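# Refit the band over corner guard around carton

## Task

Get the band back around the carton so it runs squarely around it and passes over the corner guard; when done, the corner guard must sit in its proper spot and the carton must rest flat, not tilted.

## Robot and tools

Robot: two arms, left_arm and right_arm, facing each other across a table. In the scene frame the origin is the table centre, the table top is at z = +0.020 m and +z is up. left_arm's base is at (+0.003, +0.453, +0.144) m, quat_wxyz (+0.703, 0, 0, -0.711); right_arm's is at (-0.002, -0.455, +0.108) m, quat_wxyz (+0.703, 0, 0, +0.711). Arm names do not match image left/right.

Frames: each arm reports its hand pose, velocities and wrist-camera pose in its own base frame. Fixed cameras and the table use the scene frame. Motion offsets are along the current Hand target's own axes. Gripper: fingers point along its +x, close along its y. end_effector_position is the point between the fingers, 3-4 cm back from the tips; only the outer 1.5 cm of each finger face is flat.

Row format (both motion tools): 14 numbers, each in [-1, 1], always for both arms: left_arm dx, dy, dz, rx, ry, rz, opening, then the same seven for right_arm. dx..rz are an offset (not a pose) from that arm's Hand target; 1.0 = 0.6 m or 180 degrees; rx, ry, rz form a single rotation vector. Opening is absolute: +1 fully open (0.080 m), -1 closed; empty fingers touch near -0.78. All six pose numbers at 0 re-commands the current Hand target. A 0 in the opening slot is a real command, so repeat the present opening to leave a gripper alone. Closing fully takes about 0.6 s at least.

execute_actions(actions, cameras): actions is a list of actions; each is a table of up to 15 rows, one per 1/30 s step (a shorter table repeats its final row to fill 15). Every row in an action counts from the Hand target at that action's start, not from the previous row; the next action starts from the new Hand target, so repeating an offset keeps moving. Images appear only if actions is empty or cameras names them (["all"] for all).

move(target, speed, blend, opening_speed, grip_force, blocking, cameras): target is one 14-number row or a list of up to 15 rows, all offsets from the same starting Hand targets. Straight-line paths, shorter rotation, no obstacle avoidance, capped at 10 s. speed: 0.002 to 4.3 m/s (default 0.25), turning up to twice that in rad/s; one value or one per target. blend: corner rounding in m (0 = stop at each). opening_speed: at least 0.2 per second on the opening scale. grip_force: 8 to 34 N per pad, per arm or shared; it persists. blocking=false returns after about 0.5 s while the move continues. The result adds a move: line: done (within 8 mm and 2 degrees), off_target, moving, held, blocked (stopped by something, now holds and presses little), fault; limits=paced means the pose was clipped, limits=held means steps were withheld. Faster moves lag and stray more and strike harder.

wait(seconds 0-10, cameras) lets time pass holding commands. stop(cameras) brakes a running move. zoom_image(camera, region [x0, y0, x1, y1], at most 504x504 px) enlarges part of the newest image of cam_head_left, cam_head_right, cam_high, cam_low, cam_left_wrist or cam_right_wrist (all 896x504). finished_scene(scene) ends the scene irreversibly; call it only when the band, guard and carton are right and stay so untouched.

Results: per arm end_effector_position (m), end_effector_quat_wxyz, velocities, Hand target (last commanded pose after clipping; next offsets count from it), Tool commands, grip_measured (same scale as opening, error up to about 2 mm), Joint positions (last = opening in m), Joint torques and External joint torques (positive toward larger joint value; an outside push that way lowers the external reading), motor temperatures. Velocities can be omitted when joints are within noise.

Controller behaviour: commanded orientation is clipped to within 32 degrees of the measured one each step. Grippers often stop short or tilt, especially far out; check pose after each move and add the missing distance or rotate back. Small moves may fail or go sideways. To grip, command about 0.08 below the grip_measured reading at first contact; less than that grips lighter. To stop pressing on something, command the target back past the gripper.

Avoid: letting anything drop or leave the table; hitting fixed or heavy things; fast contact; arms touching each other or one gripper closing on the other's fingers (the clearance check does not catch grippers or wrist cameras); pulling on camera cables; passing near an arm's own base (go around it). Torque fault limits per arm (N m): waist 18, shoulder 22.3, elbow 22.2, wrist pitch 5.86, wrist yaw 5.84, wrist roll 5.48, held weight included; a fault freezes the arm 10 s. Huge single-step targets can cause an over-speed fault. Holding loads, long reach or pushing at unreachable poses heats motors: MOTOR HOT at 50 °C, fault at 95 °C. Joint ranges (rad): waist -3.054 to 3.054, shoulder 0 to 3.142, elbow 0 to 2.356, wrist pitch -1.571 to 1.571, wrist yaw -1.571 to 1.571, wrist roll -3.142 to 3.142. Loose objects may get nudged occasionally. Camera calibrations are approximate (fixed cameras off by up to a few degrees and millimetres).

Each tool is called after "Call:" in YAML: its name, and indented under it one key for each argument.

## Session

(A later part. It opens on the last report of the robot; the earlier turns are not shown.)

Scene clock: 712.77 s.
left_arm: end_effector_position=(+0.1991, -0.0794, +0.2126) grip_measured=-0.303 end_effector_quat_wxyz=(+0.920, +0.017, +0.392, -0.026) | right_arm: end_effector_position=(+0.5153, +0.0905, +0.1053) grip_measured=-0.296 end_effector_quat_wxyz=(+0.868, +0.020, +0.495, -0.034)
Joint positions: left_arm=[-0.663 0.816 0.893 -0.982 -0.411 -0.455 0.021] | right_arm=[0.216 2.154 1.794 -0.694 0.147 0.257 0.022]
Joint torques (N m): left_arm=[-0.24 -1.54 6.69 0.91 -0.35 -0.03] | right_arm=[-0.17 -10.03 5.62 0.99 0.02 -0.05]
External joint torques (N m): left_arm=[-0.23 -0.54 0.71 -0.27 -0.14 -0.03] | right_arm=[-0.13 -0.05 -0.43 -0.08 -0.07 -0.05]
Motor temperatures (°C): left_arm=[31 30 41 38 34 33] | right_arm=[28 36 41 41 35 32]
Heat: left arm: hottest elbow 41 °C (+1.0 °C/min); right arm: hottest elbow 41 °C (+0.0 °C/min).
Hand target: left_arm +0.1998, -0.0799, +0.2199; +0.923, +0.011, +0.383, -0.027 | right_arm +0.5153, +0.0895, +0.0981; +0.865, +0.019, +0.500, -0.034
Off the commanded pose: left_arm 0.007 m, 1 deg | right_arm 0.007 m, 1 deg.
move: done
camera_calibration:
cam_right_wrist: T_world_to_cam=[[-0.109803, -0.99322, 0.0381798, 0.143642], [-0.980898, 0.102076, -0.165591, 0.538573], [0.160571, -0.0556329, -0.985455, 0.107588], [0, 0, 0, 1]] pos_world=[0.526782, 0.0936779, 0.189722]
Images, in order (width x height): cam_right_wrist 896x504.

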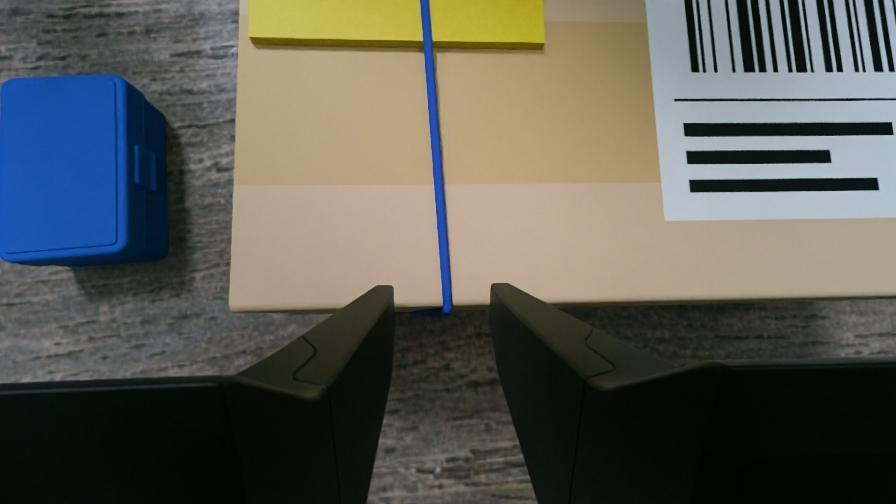

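Call:
move:
  target: [0,0,0,0,0,0,-0.3, -0.0095,-0.003,-0.0018,0,0,0,-0.3]
  speed: 0.04
  cameras: ["cam_right_wrist"]

Call:
zoom_image:
  camera: "cam_right_wrist"
  region: [310, 180, 590, 360]

Scene clock: 731.93 s.
left_arm: end_effector_position=(+0.1991, -0.0794, +0.2126) grip_measured=-0.303 end_effector_quat_wxyz=(+0.920, +0.017, +0.392, -0.026) | right_arm: end_effector_position=(+0.5125, +0.0894, +0.1007) grip_measured=-0.296 end_effector_quat_wxyz=(+0.865, +0.019, +0.500, -0.034)
Joint positions: left_arm=[-0.663 0.816 0.893 -0.982 -0.411 -0.455 0.021] | right_arm=[0.215 2.154 1.781 -0.695 0.146 0.255 0.022]
Joint torques (N m): left_arm=[-0.25 -1.57 6.72 0.9 -0.34 -0.02] | right_arm=[-0.25 -12.46 5.5 0.66 -0.02 -0.05]
External joint torques (N m): left_arm=[-0.23 -0.54 0.72 -0.29 -0.14 -0.03] | right_arm=[-0.41 -2.55 -0.49 -0.38 -0.1 -0.05]
Heat: left arm: hottest elbow 41 °C (+0.0 °C/min); right arm: hottest wrist pitch 42 °C (+0.0 °C/min).
Hand target: left_arm +0.1998, -0.0799, +0.2199; +0.923, +0.011, +0.383, -0.027 | right_arm +0.5113, +0.0881, +0.1024; +0.865, +0.019, +0.500, -0.034
Off the commanded pose: left_arm 0.007 m, 1 deg | right_arm 0.002 m, 0 deg.
move: done
camera_calibration:
cam_right_wrist: T_world_to_cam=[[-0.108739, -0.99315, 0.0427717, 0.141437], [-0.983115, 0.10107, -0.152545, 0.534996], [0.147177, -0.0586371, -0.987371, 0.110764], [0, 0, 0, 1]] pos_world=[0.525041, 0.0928912, 0.184926]
Images, in order (width x height): cam_right_wrist 896x504.

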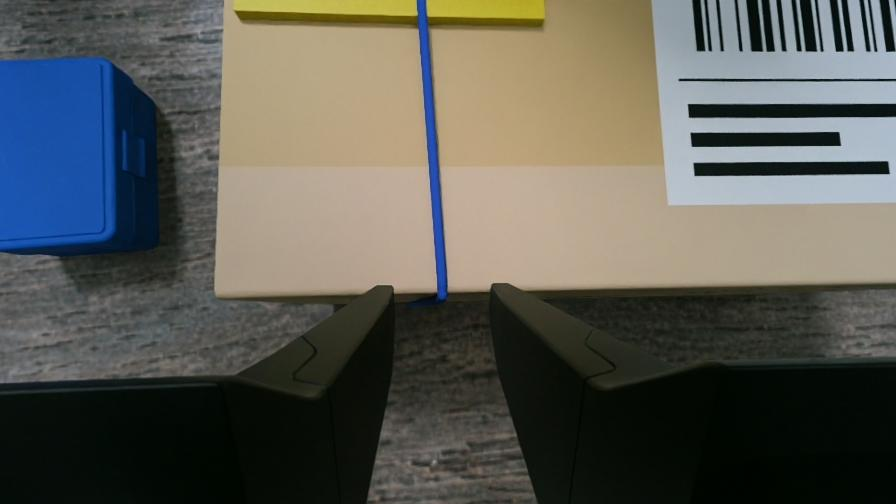

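Scaled by 1.800.

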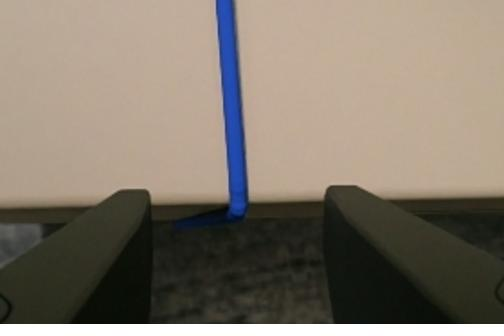

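Call:
move:
  target: [0,0,0,0,0,0,-0.3, 0.0067,0,-0.001,0,0,0,-0.3]
  speed: 0.03
  cameras: ["cam_right_wrist"]

Call:
zoom_image:
  camera: "cam_right_wrist"
  region: [310, 180, 590, 360]

Scene clock: 737.87 s.
left_arm: end_effector_position=(+0.1991, -0.0794, +0.2126) grip_measured=-0.303 end_effector_quat_wxyz=(+0.920, +0.017, +0.392, -0.026) | right_arm: end_effector_position=(+0.5131, +0.0892, +0.1005) grip_measured=-0.296 end_effector_quat_wxyz=(+0.866, +0.019, +0.499, -0.034)
Joint positions: left_arm=[-0.663 0.816 0.893 -0.982 -0.411 -0.455 0.021] | right_arm=[0.214 2.154 1.779 -0.69 0.146 0.254 0.022]
Joint torques (N m): left_arm=[-0.24 -1.56 6.71 0.9 -0.35 -0.02] | right_arm=[-0.22 -11.45 5.5 0.97 0 -0.05]
External joint torques (N m): left_arm=[-0.22 -0.52 0.69 -0.29 -0.14 -0.02] | right_arm=[-0.22 -1.44 -0.57 -0.09 -0.09 -0.05]
Heat: left arm: hottest elbow 41 °C (+0.0 °C/min); right arm: hottest wrist pitch 42 °C (+0.0 °C/min).
Hand target: left_arm +0.1998, -0.0799, +0.2199; +0.923, +0.011, +0.383, -0.027 | right_arm +0.5129, +0.0880, +0.0988; +0.865, +0.019, +0.500, -0.034
Off the commanded pose: left_arm 0.007 m, 1 deg | right_arm 0.002 m, 0 deg.
move: done
camera_calibration:
cam_right_wrist: T_world_to_cam=[[-0.108774, -0.99319, 0.041729, 0.141398], [-0.982627, 0.101077, -0.15565, 0.535708], [0.150373, -0.0579348, -0.98693, 0.108764], [0, 0, 0, 1]] pos_world=[0.525427, 0.0925881, 0.184825]
Images, in order (width x height): cam_right_wrist 896x504.

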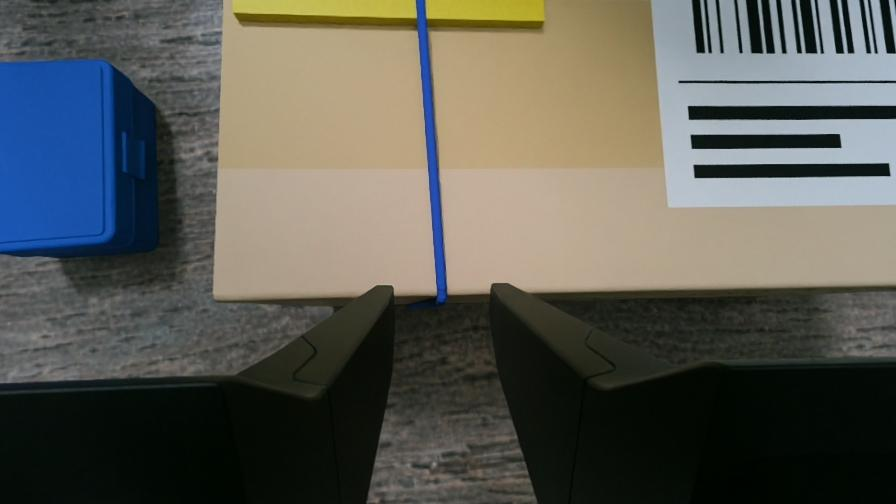

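Scaled by 1.800.

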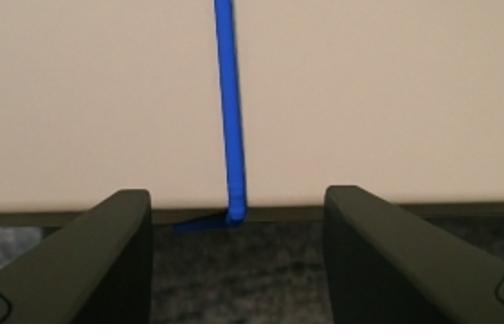

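Call:
move:
  target: [0,0,0,0,0,0,-0.3, 0.005,0,-0.001,0,0,0,-0.3]
  speed: 0.03
  cameras: ["cam_right_wrist","cam_low"]

Call:
zoom_image:
  camera: "cam_right_wrist"
  region: [310, 180, 590, 360]

Call:
zoom_image:
  camera: "cam_low"
  region: [320, 200, 500, 350]

Scene clock: 744.37 s.
left_arm: end_effector_position=(+0.1991, -0.0794, +0.2126) grip_measured=-0.303 end_effector_quat_wxyz=(+0.920, +0.017, +0.392, -0.026) | right_arm: end_effector_position=(+0.5140, +0.0890, +0.1003) grip_measured=-0.296 end_effector_quat_wxyz=(+0.867, +0.020, +0.497, -0.034)
Joint positions: left_arm=[-0.663 0.816 0.893 -0.982 -0.411 -0.455 0.021] | right_arm=[0.213 2.154 1.776 -0.681 0.146 0.254 0.022]
Joint torques (N m): left_arm=[-0.23 -1.57 6.74 0.9 -0.34 -0.03] | right_arm=[-0.26 -10.75 5.49 0.99 0 -0.05]
External joint torques (N m): left_arm=[-0.23 -0.49 0.63 -0.31 -0.13 -0.03] | right_arm=[-0.24 -0.71 -0.56 -0.07 -0.1 -0.05]
Heat: left arm: hottest elbow 41 °C (+0.0 °C/min); right arm: hottest wrist pitch 42 °C (+1.0 °C/min).
Hand target: left_arm +0.1998, -0.0799, +0.2199; +0.923, +0.011, +0.383, -0.027 | right_arm +0.5138, +0.0879, +0.0958; +0.865, +0.019, +0.500, -0.034
Off the commanded pose: left_arm 0.007 m, 1 deg | right_arm 0.005 m, 0 deg.
move: done
camera_calibration:
cam_right_wrist: T_world_to_cam=[[-0.109295, -0.993207, 0.0399184, 0.141765], [-0.981791, 0.101587, -0.160522, 0.53659], [0.155377, -0.0567359, -0.986225, 0.105603], [0, 0, 0, 1]] pos_world=[0.525905, 0.0922828, 0.184624]
Images, in order (width x height): cam_low 896x504, cam_right_wrist 896x504.

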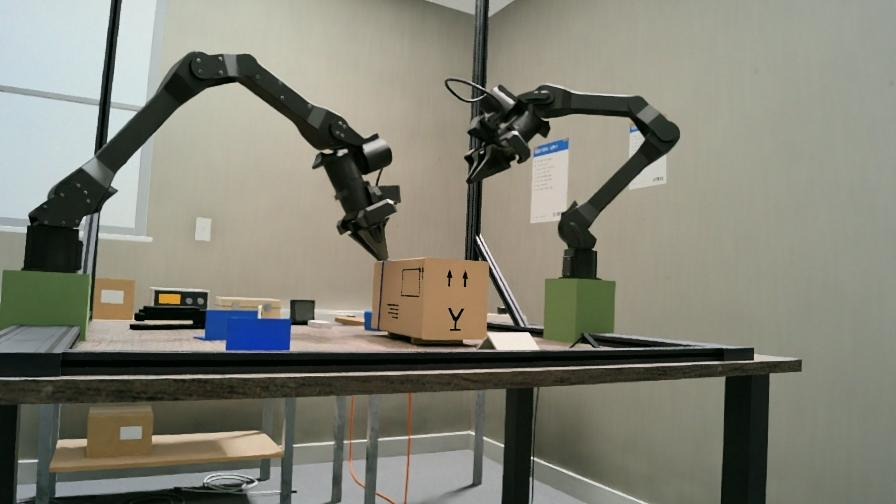

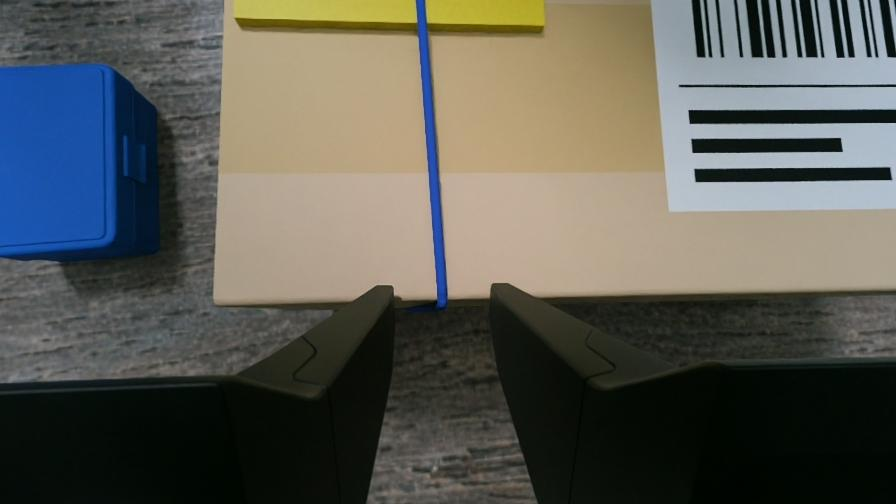

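Scaled by 1.800.

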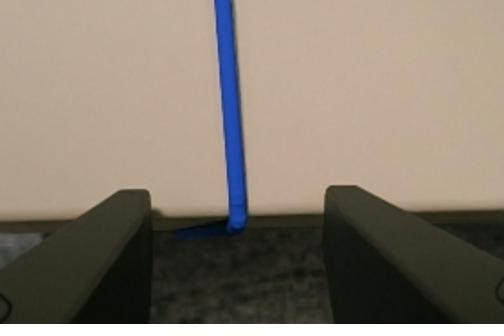

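Scaled by 2.800.

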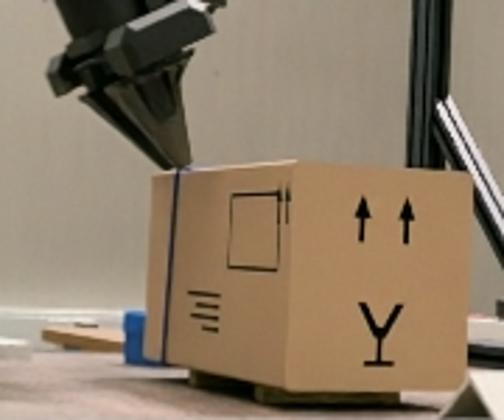

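Call:
move:
  target: [0,0,0,0,0,0,-0.3, 0,0,0,0,0,0,-1.0]
  speed: 0.03
  opening_speed: 0.6
  cameras: ["cam_right_wrist"]

Call:
zoom_image:
  camera: "cam_right_wrist"
  region: [310, 180, 590, 360]

Scene clock: 752.57 s.
left_arm: end_effector_position=(+0.1991, -0.0794, +0.2126) grip_measured=-0.303 end_effector_quat_wxyz=(+0.920, +0.017, +0.392, -0.026) | right_arm: end_effector_position=(+0.5140, +0.0890, +0.1003) grip_measured=-0.774 end_effector_quat_wxyz=(+0.867, +0.020, +0.497, -0.034)
Joint positions: left_arm=[-0.663 0.816 0.893 -0.982 -0.411 -0.455 0.021] | right_arm=[0.213 2.154 1.776 -0.681 0.146 0.254 0]
Joint torques (N m): left_arm=[-0.26 -1.57 6.71 0.9 -0.36 -0.03] | right_arm=[-0.25 -10.78 5.5 0.95 0 -0.04]
External joint torques (N m): left_arm=[-0.27 -0.52 0.66 -0.3 -0.14 -0.03] | right_arm=[-0.26 -0.83 -0.51 -0.1 -0.09 -0.05]
Heat: left arm: hottest elbow 41 °C (+0.0 °C/min); right arm: hottest wrist pitch 42 °C (+1.0 °C/min).
Hand target: left_arm +0.1998, -0.0799, +0.2199; +0.923, +0.011, +0.383, -0.027 | right_arm +0.5138, +0.0879, +0.0958; +0.865, +0.019, +0.500, -0.034
Off the commanded pose: left_arm 0.007 m, 1 deg | right_arm 0.005 m, 0 deg.
move: done
camera_calibration:
cam_right_wrist: T_world_to_cam=[[-0.10891, -0.993243, 0.0400814, 0.141635], [-0.981834, 0.101181, -0.160514, 0.536638], [0.155374, -0.0568348, -0.986219, 0.105619], [0, 0, 0, 1]] pos_world=[0.525905, 0.0923833, 0.184624]
Images, in order (width x height): cam_right_wrist 896x504.

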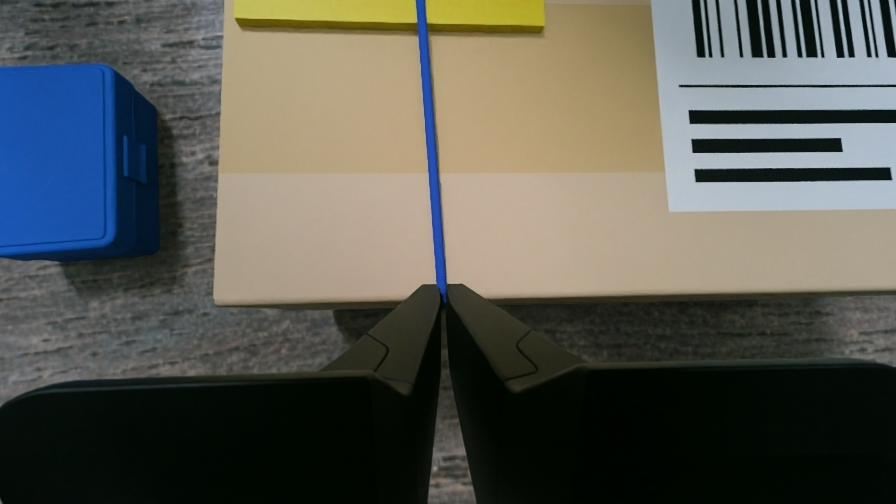

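Scaled by 1.800.

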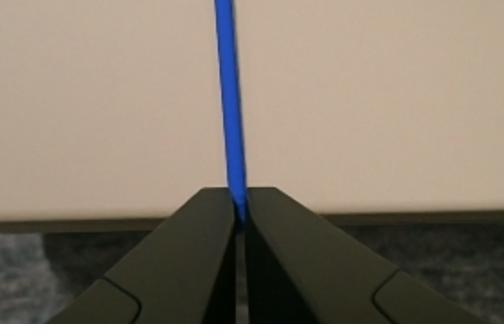

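Call:
move:
  target: [0,0,0,0,0,0,-0.3, -0.026,0.001,0.0033,0,0,0,-1.0]
  speed: 0.04
  cameras: ["cam_right_wrist"]

Call:
zoom_image:
  camera: "cam_right_wrist"
  region: [310, 180, 590, 360]

Scene clock: 761.40 s.
left_arm: end_effector_position=(+0.1991, -0.0794, +0.2126) grip_measured=-0.303 end_effector_quat_wxyz=(+0.920, +0.017, +0.392, -0.026) | right_arm: end_effector_position=(+0.5075, +0.0876, +0.0967) grip_measured=-0.774 end_effector_quat_wxyz=(+0.858, +0.016, +0.512, -0.036)
Joint positions: left_arm=[-0.663 0.816 0.893 -0.982 -0.411 -0.455 0.021] | right_arm=[0.213 2.154 1.776 -0.716 0.146 0.254 0]
Joint torques (N m): left_arm=[-0.27 -1.56 6.74 0.91 -0.35 -0.02] | right_arm=[0.17 -14.74 6.5 0.62 0.09 0.09]
External joint torques (N m): left_arm=[-0.27 -0.48 0.68 -0.29 -0.13 -0.02] | right_arm=[0.18 -4.85 0.56 -0.38 -0.01 0.09]
Heat: left arm: hottest elbow 41 °C (+0.0 °C/min); right arm: hottest wrist pitch 43 °C (+2.0 °C/min).
Hand target: left_arm +0.1998, -0.0799, +0.2199; +0.923, +0.011, +0.383, -0.027 | right_arm +0.5078, +0.0889, +0.1103; +0.865, +0.020, +0.500, -0.034
Off the commanded pose: left_arm 0.007 m, 1 deg | right_arm 0.014 m, 2 deg.
move: off_target (right_arm)
camera_calibration:
cam_right_wrist: T_world_to_cam=[[-0.10769, -0.992876, 0.0509826, 0.1379], [-0.986736, 0.100477, -0.127501, 0.529149], [0.12147, -0.064037, -0.990527, 0.121245], [0, 0, 0, 1]] pos_world=[0.522253, 0.0915148, 0.180533]
Images, in order (width x height): cam_right_wrist 896x504.

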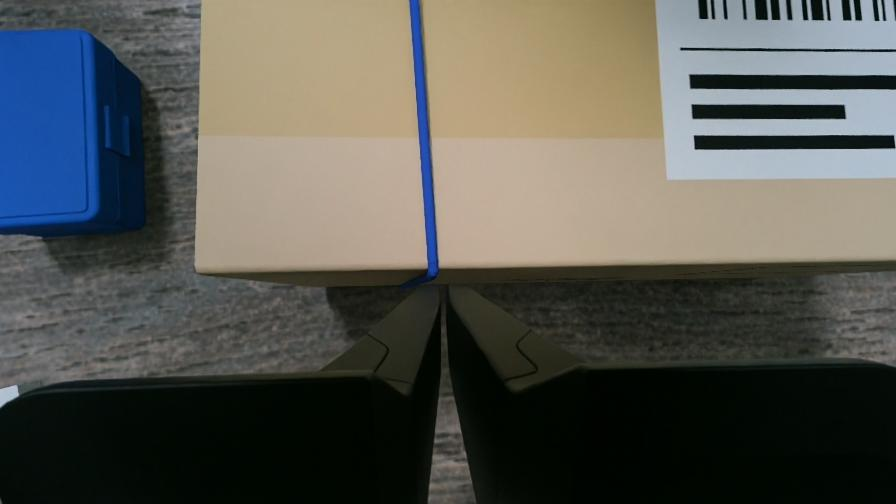

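Scaled by 1.800.

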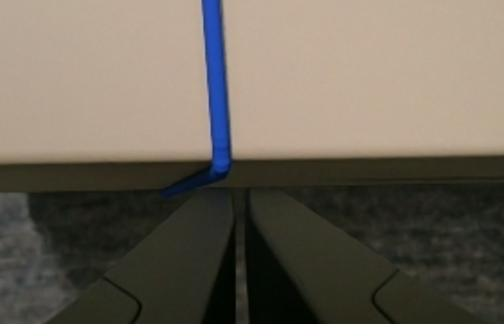

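Call:
move:
  target:
    - [0,0,0,0,0,0,-0.3, 0,0,0,0,0,0,-0.3]
    - [0,0,0,0,0,0,-0.3, -0.0487,-0.0003,-0.0008,0,0,0,-0.3]
    - [0,0,0,0,0,0,-0.3, 0.028,0.0042,0.001,0,0,0,-0.3]
  speed: 0.08
  opening_speed: 1.0
  cameras: ["cam_right_wrist"]

Call:
zoom_image:
  camera: "cam_right_wrist"
  region: [310, 180, 590, 360]

Scene clock: 809.53 s.
left_arm: end_effector_position=(+0.1991, -0.0794, +0.2126) grip_measured=-0.303 end_effector_quat_wxyz=(+0.920, +0.017, +0.392, -0.026) | right_arm: end_effector_position=(+0.5112, +0.0906, +0.0941) grip_measured=-0.304 end_effector_quat_wxyz=(+0.862, +0.017, +0.506, -0.035)
Joint positions: left_arm=[-0.663 0.816 0.893 -0.982 -0.411 -0.455 0.021] | right_arm=[0.218 2.164 1.776 -0.695 0.148 0.258 0.021]
Joint torques (N m): left_arm=[-0.24 -1.59 6.73 0.91 -0.35 -0.02] | right_arm=[-0.18 -10.27 8.39 1.13 0.01 -0.04]
External joint torques (N m): left_arm=[-0.24 -0.58 0.73 -0.29 -0.14 -0.03] | right_arm=[-0.1 -0.31 2.43 0.12 -0.09 -0.04]
Motor temperatures (°C): left_arm=[31 30 42 38 34 33] | right_arm=[28 51 37 41 35 32]
Heat: left arm: hottest elbow 42 °C (+1.0 °C/min); right arm: hottest shoulder 51 °C (+12.1 °C/min). Fold the right arm in close to its base, or ease its load, before you think long.
Hand target: left_arm +0.1998, -0.0799, +0.2199; +0.923, +0.011, +0.383, -0.027 | right_arm +0.5169, +0.0908, +0.0962; +0.865, +0.019, +0.500, -0.034
Off the commanded pose: left_arm 0.007 m, 1 deg | right_arm 0.006 m, 1 deg.
MOTOR HOT: joint 2 (shoulder) of the right arm reports 51 °C; the controller stops that arm at 95 °C. To cool a motor, set the load down, stop pushing, or move to a pose that needs little force.
move: done
camera_calibration:
cam_right_wrist: T_world_to_cam=[[-0.107926, -0.993053, 0.0468738, 0.141855], [-0.985104, 0.100475, -0.139552, 0.532586], [0.133873, -0.0612369, -0.989105, 0.111774], [0, 0, 0, 1]] pos_world=[0.524999, 0.0942026, 0.17823]
Images, in order (width x height): cam_right_wrist 896x504.

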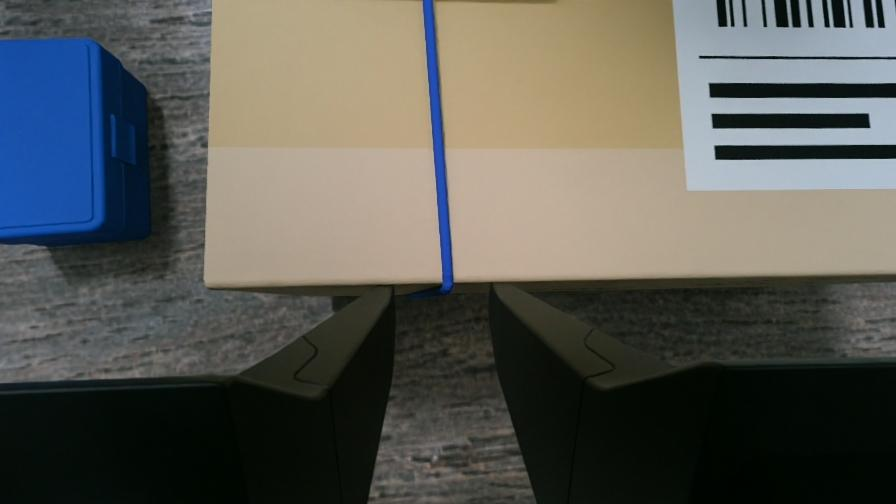

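Scaled by 1.800.

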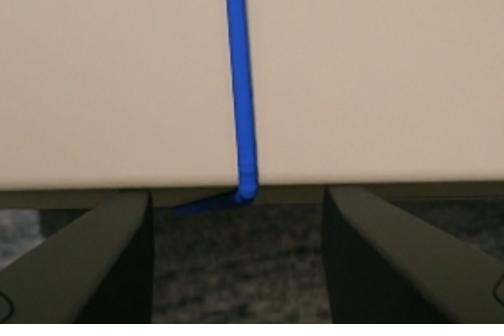

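Call:
move:
  target: [0,0,0,0,0,0,-0.3, 0.0083,-0.002,0.001,0,0,0,-0.3]
  speed: 0.05
  cameras: ["cam_right_wrist"]

Call:
zoom_image:
  camera: "cam_right_wrist"
  region: [310, 180, 590, 360]

Scene clock: 816.53 s.
left_arm: end_effector_position=(+0.1991, -0.0794, +0.2126) grip_measured=-0.303 end_effector_quat_wxyz=(+0.920, +0.017, +0.392, -0.026) | right_arm: end_effector_position=(+0.5118, +0.0901, +0.0932) grip_measured=-0.304 end_effector_quat_wxyz=(+0.861, +0.016, +0.507, -0.034)
Joint positions: left_arm=[-0.663 0.816 0.893 -0.982 -0.411 -0.455 0.021] | right_arm=[0.216 2.167 1.778 -0.694 0.146 0.254 0.021]
Joint torques (N m): left_arm=[-0.23 -1.57 6.72 0.9 -0.34 -0.02] | right_arm=[-0.47 -9 8.63 1.66 0.02 -0.04]
External joint torques (N m): left_arm=[-0.21 -0.49 0.66 -0.3 -0.14 -0.03] | right_arm=[-0.63 0.95 2.71 0.66 -0.06 -0.04]
Heat: left arm: hottest elbow 42 °C (+1.0 °C/min); right arm: hottest shoulder 50 °C (+10.1 °C/min). Fold the right arm in close to its base, or ease its load, before you think long.
Hand target: left_arm +0.1998, -0.0799, +0.2199; +0.923, +0.011, +0.383, -0.027 | right_arm +0.5198, +0.0892, +0.0922; +0.865, +0.020, +0.500, -0.034
Off the commanded pose: left_arm 0.007 m, 1 deg | right_arm 0.008 m, 1 deg.
MOTOR HOT: still on. Joint 2 (shoulder) of the right arm reports 50 °C.
move: done
camera_calibration:
cam_right_wrist: T_world_to_cam=[[-0.105452, -0.993279, 0.0477236, 0.140242], [-0.985509, 0.0979744, -0.138464, 0.533327], [0.132858, -0.0616334, -0.989217, 0.111276], [0, 0, 0, 1]] pos_world=[0.525603, 0.0939051, 0.17723]
Images, in order (width x height): cam_right_wrist 896x504.

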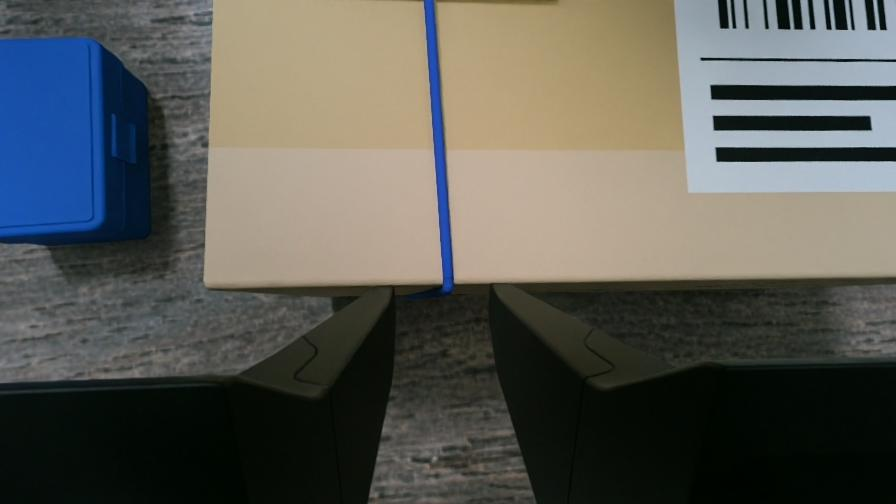

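Scaled by 1.800.

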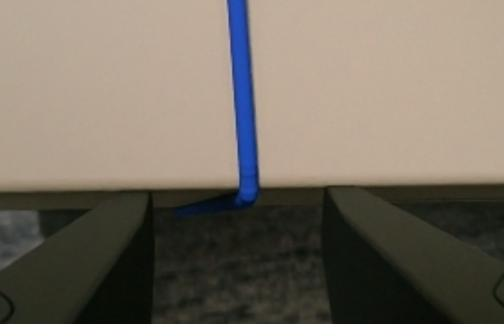

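Call:
move:
  target: [0,0,0,0,0,0,-0.3, 0,0,0,0,0,0,-1.0]
  speed: 0.05
  opening_speed: 0.8
  cameras: ["cam_right_wrist"]

Call:
zoom_image:
  camera: "cam_right_wrist"
  region: [310, 180, 590, 360]

Scene clock: 822.73 s.
left_arm: end_effector_position=(+0.1991, -0.0794, +0.2126) grip_measured=-0.303 end_effector_quat_wxyz=(+0.920, +0.017, +0.392, -0.026) | right_arm: end_effector_position=(+0.5119, +0.0899, +0.0912) grip_measured=-0.772 end_effector_quat_wxyz=(+0.860, +0.017, +0.509, -0.033)
Joint positions: left_arm=[-0.663 0.816 0.893 -0.982 -0.411 -0.455 0.021] | right_arm=[0.215 2.171 1.779 -0.694 0.142 0.254 0]
Joint torques (N m): left_arm=[-0.24 -1.58 6.72 0.9 -0.34 -0.02] | right_arm=[-0.34 -9.64 8.64 1.68 0.15 -0.03]
External joint torques (N m): left_arm=[-0.24 -0.53 0.68 -0.29 -0.13 -0.02] | right_arm=[-0.4 0.45 2.63 0.65 0.06 -0.04]
Heat: left arm: hottest elbow 42 °C (+1.0 °C/min); right arm: hottest shoulder 49 °C (+8.0 °C/min). Fold the right arm in close to its base, or ease its load, before you think long.
Hand target: left_arm +0.1998, -0.0799, +0.2199; +0.923, +0.011, +0.383, -0.027 | right_arm +0.5198, +0.0893, +0.0922; +0.865, +0.019, +0.500, -0.034
Off the commanded pose: left_arm 0.007 m, 1 deg | right_arm 0.008 m, 1 deg.
MOTOR HOT: still on. Joint 2 (shoulder) of the right arm reports 49 °C.
move: done
camera_calibration:
cam_right_wrist: T_world_to_cam=[[-0.10462, -0.993454, 0.0458631, 0.139889], [-0.986183, 0.0976774, -0.133801, 0.533167], [0.128445, -0.0592276, -0.989946, 0.11143], [0, 0, 0, 1]] pos_world=[0.526123, 0.0934947, 0.175232]
Images, in order (width x height): cam_right_wrist 896x504.

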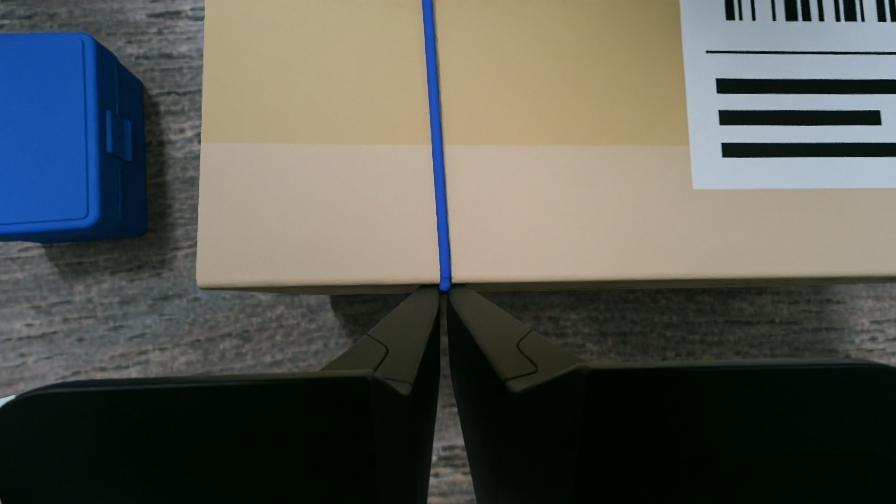

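Scaled by 1.800.

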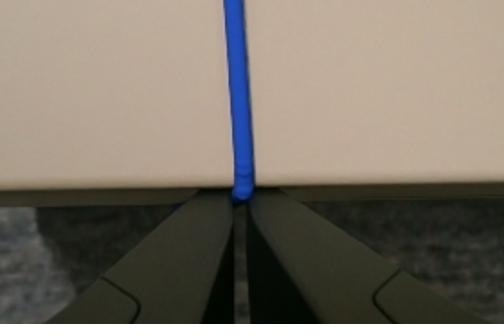

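Call:
move:
  target: [0,0,0,0,0,0,-0.3, -0.0417,0.001,0.001,0,0,0,-1.0]
  speed: 0.05
  cameras: ["cam_right_wrist"]

Call:
zoom_image:
  camera: "cam_right_wrist"
  region: [310, 180, 590, 360]

Scene clock: 831.47 s.
left_arm: end_effector_position=(+0.1991, -0.0794, +0.2126) grip_measured=-0.303 end_effector_quat_wxyz=(+0.920, +0.017, +0.392, -0.026) | right_arm: end_effector_position=(+0.5053, +0.0890, +0.0975) grip_measured=-0.774 end_effector_quat_wxyz=(+0.856, +0.015, +0.515, -0.036)
Joint positions: left_arm=[-0.663 0.816 0.893 -0.982 -0.411 -0.455 0.021] | right_arm=[0.217 2.153 1.781 -0.732 0.145 0.257 0]
Joint torques (N m): left_arm=[-0.24 -1.57 6.73 0.9 -0.34 -0.03] | right_arm=[0.22 -14.61 7.75 0.64 0.2 0.11]
External joint torques (N m): left_arm=[-0.24 -0.51 0.69 -0.3 -0.13 -0.03] | right_arm=[0.17 -4.71 1.79 -0.35 0.1 0.11]
Heat: left arm: hottest elbow 42 °C (+1.0 °C/min); right arm: hottest shoulder 47 °C (+4.0 °C/min).
Hand target: left_arm +0.1998, -0.0799, +0.2199; +0.923, +0.011, +0.383, -0.027 | right_arm +0.5079, +0.0908, +0.1140; +0.865, +0.019, +0.500, -0.034
Off the commanded pose: left_arm 0.007 m, 1 deg | right_arm 0.017 m, 2 deg.
MOTOR HOT: cleared for the motors of the right arm.
move: off_target (right_arm)
camera_calibration:
cam_right_wrist: T_world_to_cam=[[-0.105955, -0.992988, 0.0524222, 0.137945], [-0.988002, 0.0991731, -0.118393, 0.526787], [0.112364, -0.0643376, -0.991582, 0.127168], [0, 0, 0, 1]] pos_world=[0.520793, 0.0929165, 0.181235]
Images, in order (width x height): cam_right_wrist 896x504.

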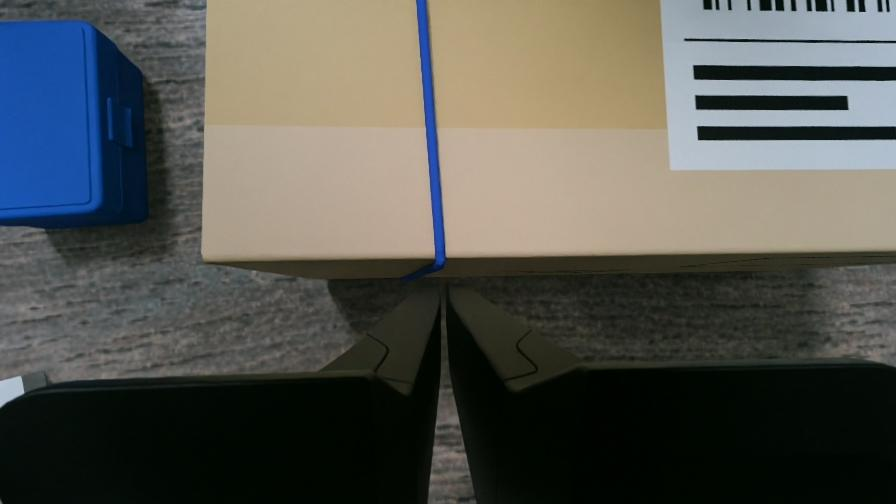

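Scaled by 1.800.

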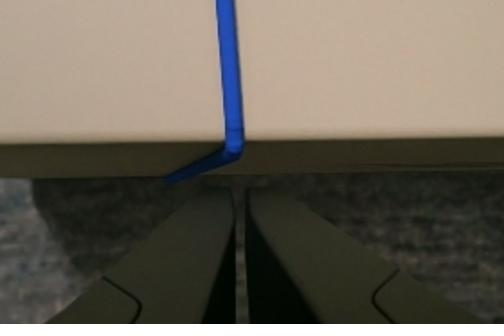

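Call:
move:
  target:
    - [0,0,0,0,0,0,-0.3, -0.0198,-0.0202,0.0055,0,0,0,-1.0]
    - [0,0,0,0,0,0,-0.3, 0.0393,-0.0185,0.003,0,0,0,-1.0]
  speed: 0.06
  cameras: ["cam_right_wrist","cam_low"]

Call:
zoom_image:
  camera: "cam_right_wrist"
  region: [310, 180, 590, 360]

Call:
zoom_image:
  camera: "cam_low"
  region: [320, 200, 500, 350]

Scene clock: 851.87 s.
left_arm: end_effector_position=(+0.1991, -0.0794, +0.2126) grip_measured=-0.303 end_effector_quat_wxyz=(+0.920, +0.017, +0.392, -0.026) | right_arm: end_effector_position=(+0.5169, +0.0795, +0.0986) grip_measured=-0.774 end_effector_quat_wxyz=(+0.866, +0.019, +0.499, -0.034)
Joint positions: left_arm=[-0.663 0.816 0.893 -0.982 -0.411 -0.455 0.021] | right_arm=[0.191 2.162 1.783 -0.683 0.135 0.234 0]
Joint torques (N m): left_arm=[-0.24 -1.58 6.73 0.9 -0.35 -0.03] | right_arm=[-0.34 -9.2 7.58 0.94 0 -0.06]
External joint torques (N m): left_arm=[-0.22 -0.58 0.69 -0.3 -0.15 -0.03] | right_arm=[-0.42 0.75 1.6 -0.11 -0.08 -0.06]
Motor temperatures (°C): left_arm=[31 30 42 38 34 32] | right_arm=[28 57 39 42 35 31]
Heat: left arm: hottest elbow 42 °C (+1.0 °C/min); right arm: hottest shoulder 57 °C (+9.0 °C/min). Fold the right arm in close to its base, or ease its load, before you think long.
Hand target: left_arm +0.1998, -0.0799, +0.2199; +0.923, +0.011, +0.383, -0.027 | right_arm +0.5203, +0.0788, +0.0945; +0.865, +0.019, +0.500, -0.034
Off the commanded pose: left_arm 0.007 m, 1 deg | right_arm 0.005 m, 0 deg.
MOTOR HOT: joint 2 (shoulder) of the right arm reports 57 °C; the controller stops that arm at 95 °C. To cool a motor, set the load down, stop pushing, or move to a pose that needs little force.
move: done
camera_calibration:
cam_right_wrist: T_world_to_cam=[[-0.108354, -0.993243, 0.0415723, 0.132066], [-0.982644, 0.100677, -0.155806, 0.540196], [0.150567, -0.057733, -0.986913, 0.105633], [0, 0, 0, 1]] pos_world=[0.529226, 0.0828874, 0.182925]
Images, in order (width x height): cam_low 896x504, cam_right_wrist 896x504.

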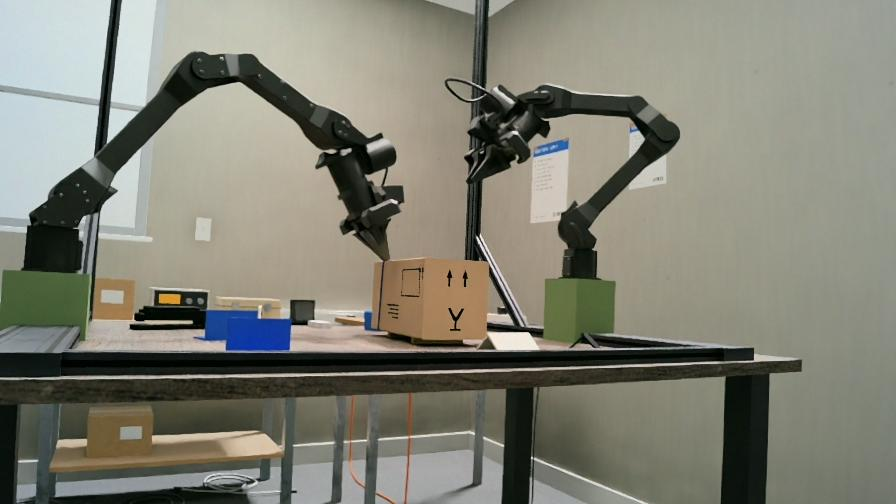

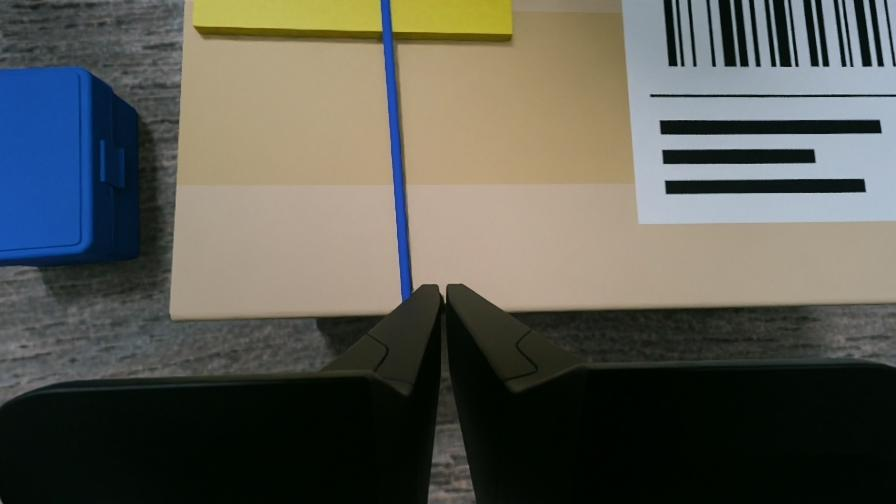

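Scaled by 1.800.

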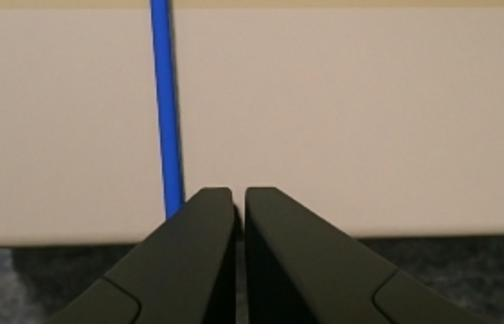

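Scaled by 2.800.

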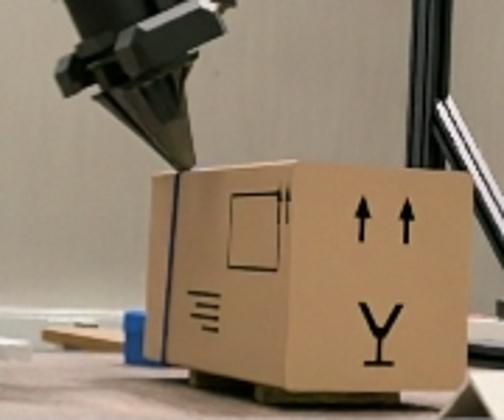

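Call:
move:
  target: [0,0,0,0,0,0,-0.3, 0,0.0283,0,0,0,0,-1.0]
  speed: 0.04
  cameras: ["cam_right_wrist","cam_low","cam_left_wrist"]

Call:
zoom_image:
  camera: "cam_right_wrist"
  region: [310, 180, 590, 360]

Call:
zoom_image:
  camera: "cam_left_wrist"
  region: [350, 110, 600, 350]

Scene clock: 862.67 s.
left_arm: end_effector_position=(+0.1991, -0.0794, +0.2126) grip_measured=-0.303 end_effector_quat_wxyz=(+0.920, +0.017, +0.392, -0.026) | right_arm: end_effector_position=(+0.5185, +0.0858, +0.0994) grip_measured=-0.774 end_effector_quat_wxyz=(+0.865, +0.019, +0.499, -0.044)
Joint positions: left_arm=[-0.663 0.816 0.893 -0.982 -0.411 -0.455 0.021] | right_arm=[0.21 2.178 1.813 -0.704 0.16 0.26 0]
Joint torques (N m): left_arm=[-0.24 -1.56 6.73 0.9 -0.35 -0.03] | right_arm=[1.15 -8.99 7.97 1.13 -0.32 0.13]
External joint torques (N m): left_arm=[-0.26 -0.51 0.68 -0.3 -0.13 -0.03] | right_arm=[1.11 1.05 1.99 0.1 -0.41 0.12]
Motor temperatures (°C): left_arm=[31 29 42 38 34 32] | right_arm=[28 52 40 43 35 31]
Heat: left arm: hottest elbow 42 °C (+0.0 °C/min); right arm: hottest shoulder 52 °C (+2.0 °C/min). Fold the right arm in close to its base, or ease its load, before you think long.
Hand target: left_arm +0.1998, -0.0799, +0.2199; +0.923, +0.011, +0.383, -0.027 | right_arm +0.5217, +0.0957, +0.0946; +0.865, +0.019, +0.500, -0.034
Off the commanded pose: left_arm 0.007 m, 1 deg | right_arm 0.012 m, 1 deg.
MOTOR HOT: still on. Joint 2 (shoulder) of the right arm reports 52 °C.
move: off_target (right_arm)
camera_calibration:
cam_left_wrist: T_world_to_cam=[[-0.0990681, -0.994856, -0.021143, -0.0496656], [-0.914853, 0.0994186, -0.391357, 0.302258], [0.391445, -0.0194282, -0.919996, 0.193687], [0, 0, 0, 1]] pos_world=[0.195784, -0.0756972, 0.295432]
cam_right_wrist: T_world_to_cam=[[-0.124654, -0.990841, 0.0519183, 0.145678], [-0.981028, 0.115251, -0.155886, 0.539231], [0.148475, -0.0703652, -0.98641, 0.108603], [0, 0, 0, 1]] pos_world=[0.531035, 0.089838, 0.183623]
Images, in order (width x height): cam_low 896x504, cam_left_wrist 896x504, cam_right_wrist 896x504.

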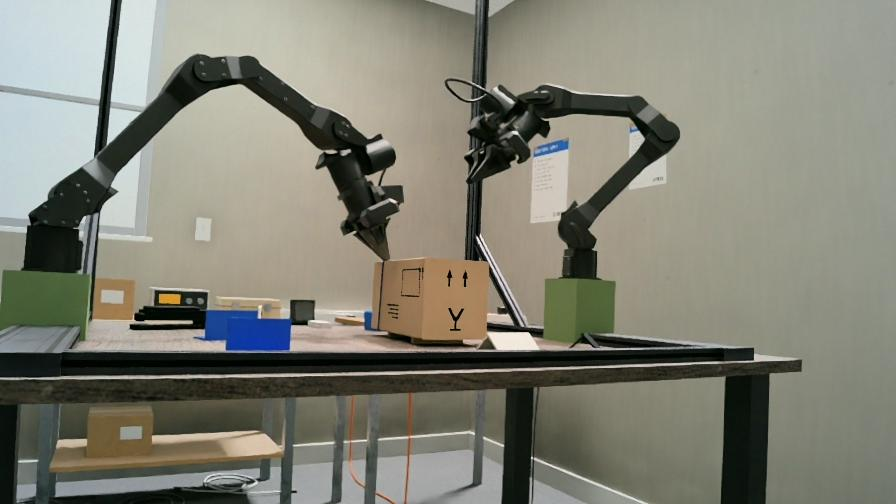

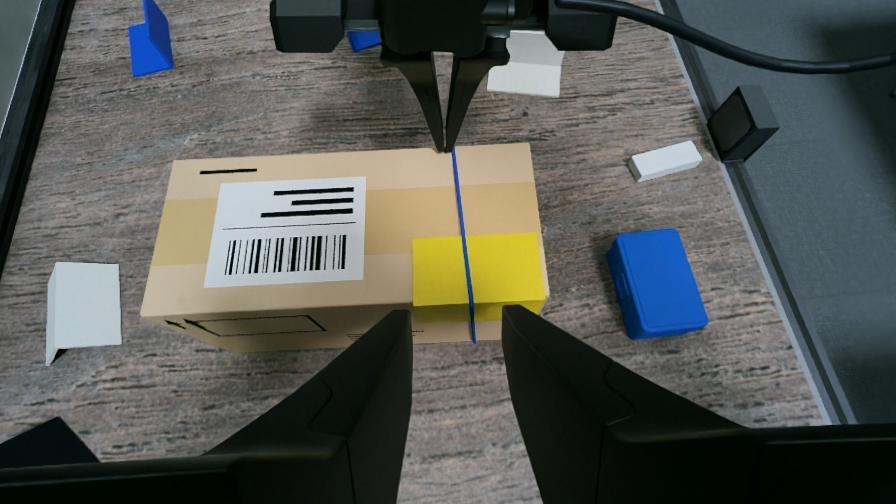

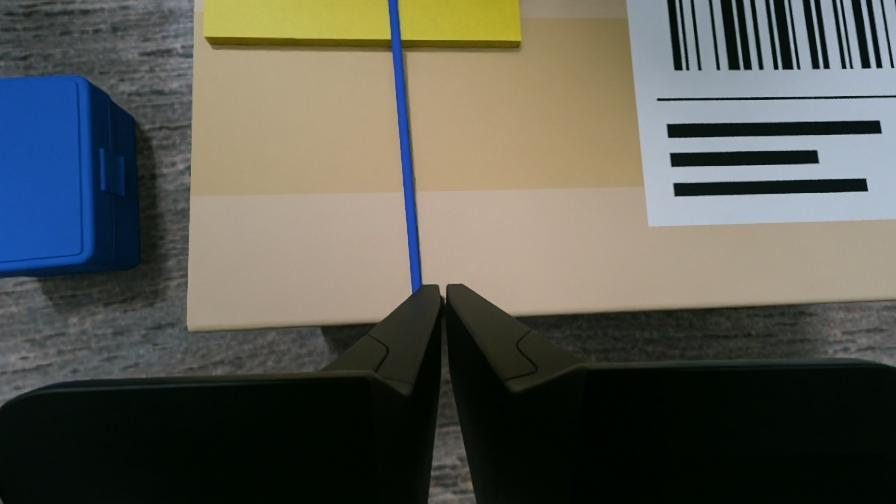

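Scaled by 1.800.

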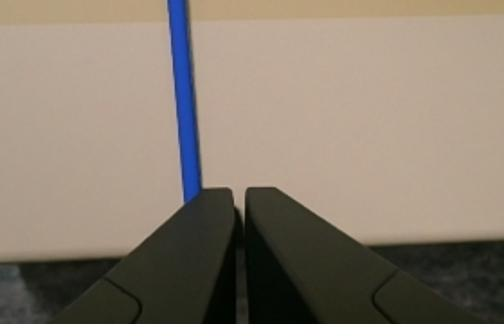

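Scaled by 2.016.

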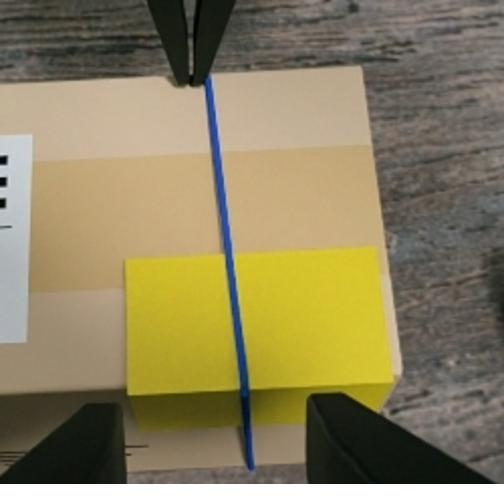

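Call:
move:
  target: [0,0,0,0,0,0,-0.3, 0,0.0167,0,0,0,0,-1.0]
  speed: 0.06
  cameras: ["cam_right_wrist","cam_left_wrist"]

Call:
zoom_image:
  camera: "cam_left_wrist"
  region: [350, 110, 600, 350]

Scene clock: 869.40 s.
left_arm: end_effector_position=(+0.1991, -0.0794, +0.2126) grip_measured=-0.303 end_effector_quat_wxyz=(+0.920, +0.017, +0.392, -0.026) | right_arm: end_effector_position=(+0.5193, +0.1064, +0.0991) grip_measured=-0.775 end_effector_quat_wxyz=(+0.866, +0.018, +0.498, -0.032)
Joint positions: left_arm=[-0.663 0.816 0.893 -0.982 -0.411 -0.455 0.021] | right_arm=[0.247 2.196 1.84 -0.711 0.16 0.279 0]
Joint torques (N m): left_arm=[-0.25 -1.56 6.72 0.9 -0.35 -0.02] | right_arm=[-0.28 -9.58 7.61 0.8 0.1 0.1]
External joint torques (N m): left_arm=[-0.24 -0.5 0.7 -0.29 -0.14 -0.02] | right_arm=[-0.26 0.64 1.61 -0.22 -0.01 0.1]
Heat: left arm: hottest elbow 42 °C (+0.0 °C/min); right arm: hottest shoulder 50 °C (-1.0 °C/min). Fold the right arm in close to its base, or ease its load, before you think long.
Hand target: left_arm +0.1998, -0.0799, +0.2199; +0.923, +0.011, +0.383, -0.027 | right_arm +0.5224, +0.1057, +0.0944; +0.865, +0.019, +0.500, -0.034
Off the commanded pose: left_arm 0.007 m, 1 deg | right_arm 0.006 m, 0 deg.
MOTOR HOT: still on. Joint 2 (shoulder) of the right arm reports 50 °C.
move: done
camera_calibration:
cam_left_wrist: T_world_to_cam=[[-0.0990681, -0.994856, -0.021143, -0.0496656], [-0.914853, 0.0994186, -0.391357, 0.302258], [0.391445, -0.0194282, -0.919996, 0.193687], [0, 0, 0, 1]] pos_world=[0.195784, -0.0756972, 0.295432]
cam_right_wrist: T_world_to_cam=[[-0.103485, -0.993767, 0.0414497, 0.156592], [-0.982879, 0.0957867, -0.157396, 0.540664], [0.152445, -0.0570283, -0.986665, 0.106234], [0, 0, 0, 1]] pos_world=[0.531417, 0.109886, 0.183425]
Images, in order (width x height): cam_left_wrist 896x504, cam_right_wrist 896x504.

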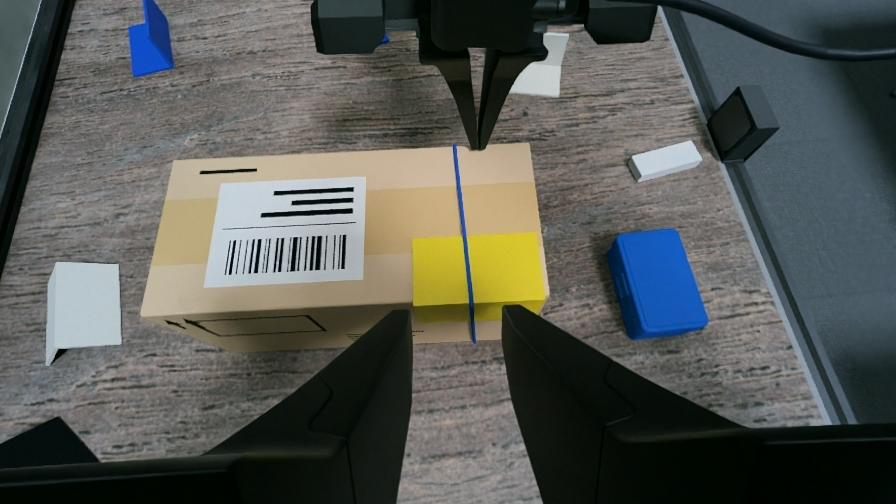

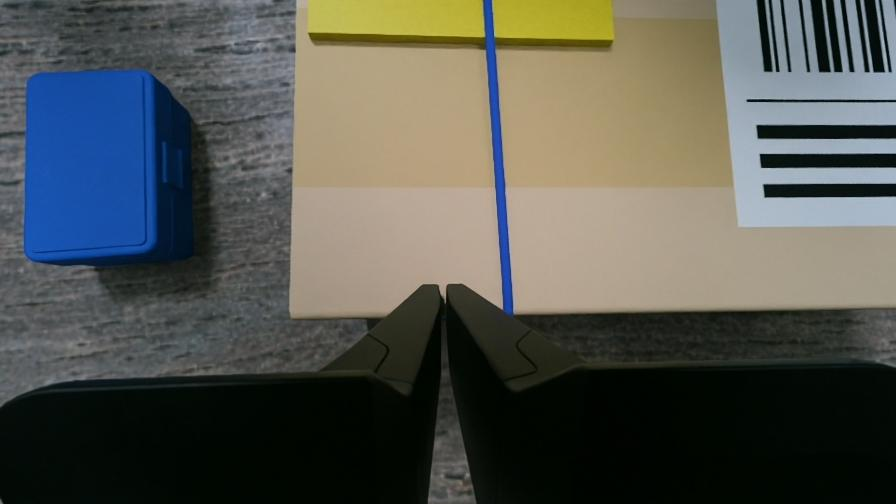

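Scaled by 2.016.

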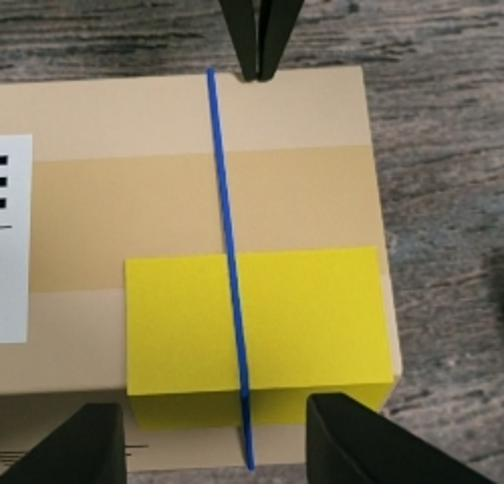

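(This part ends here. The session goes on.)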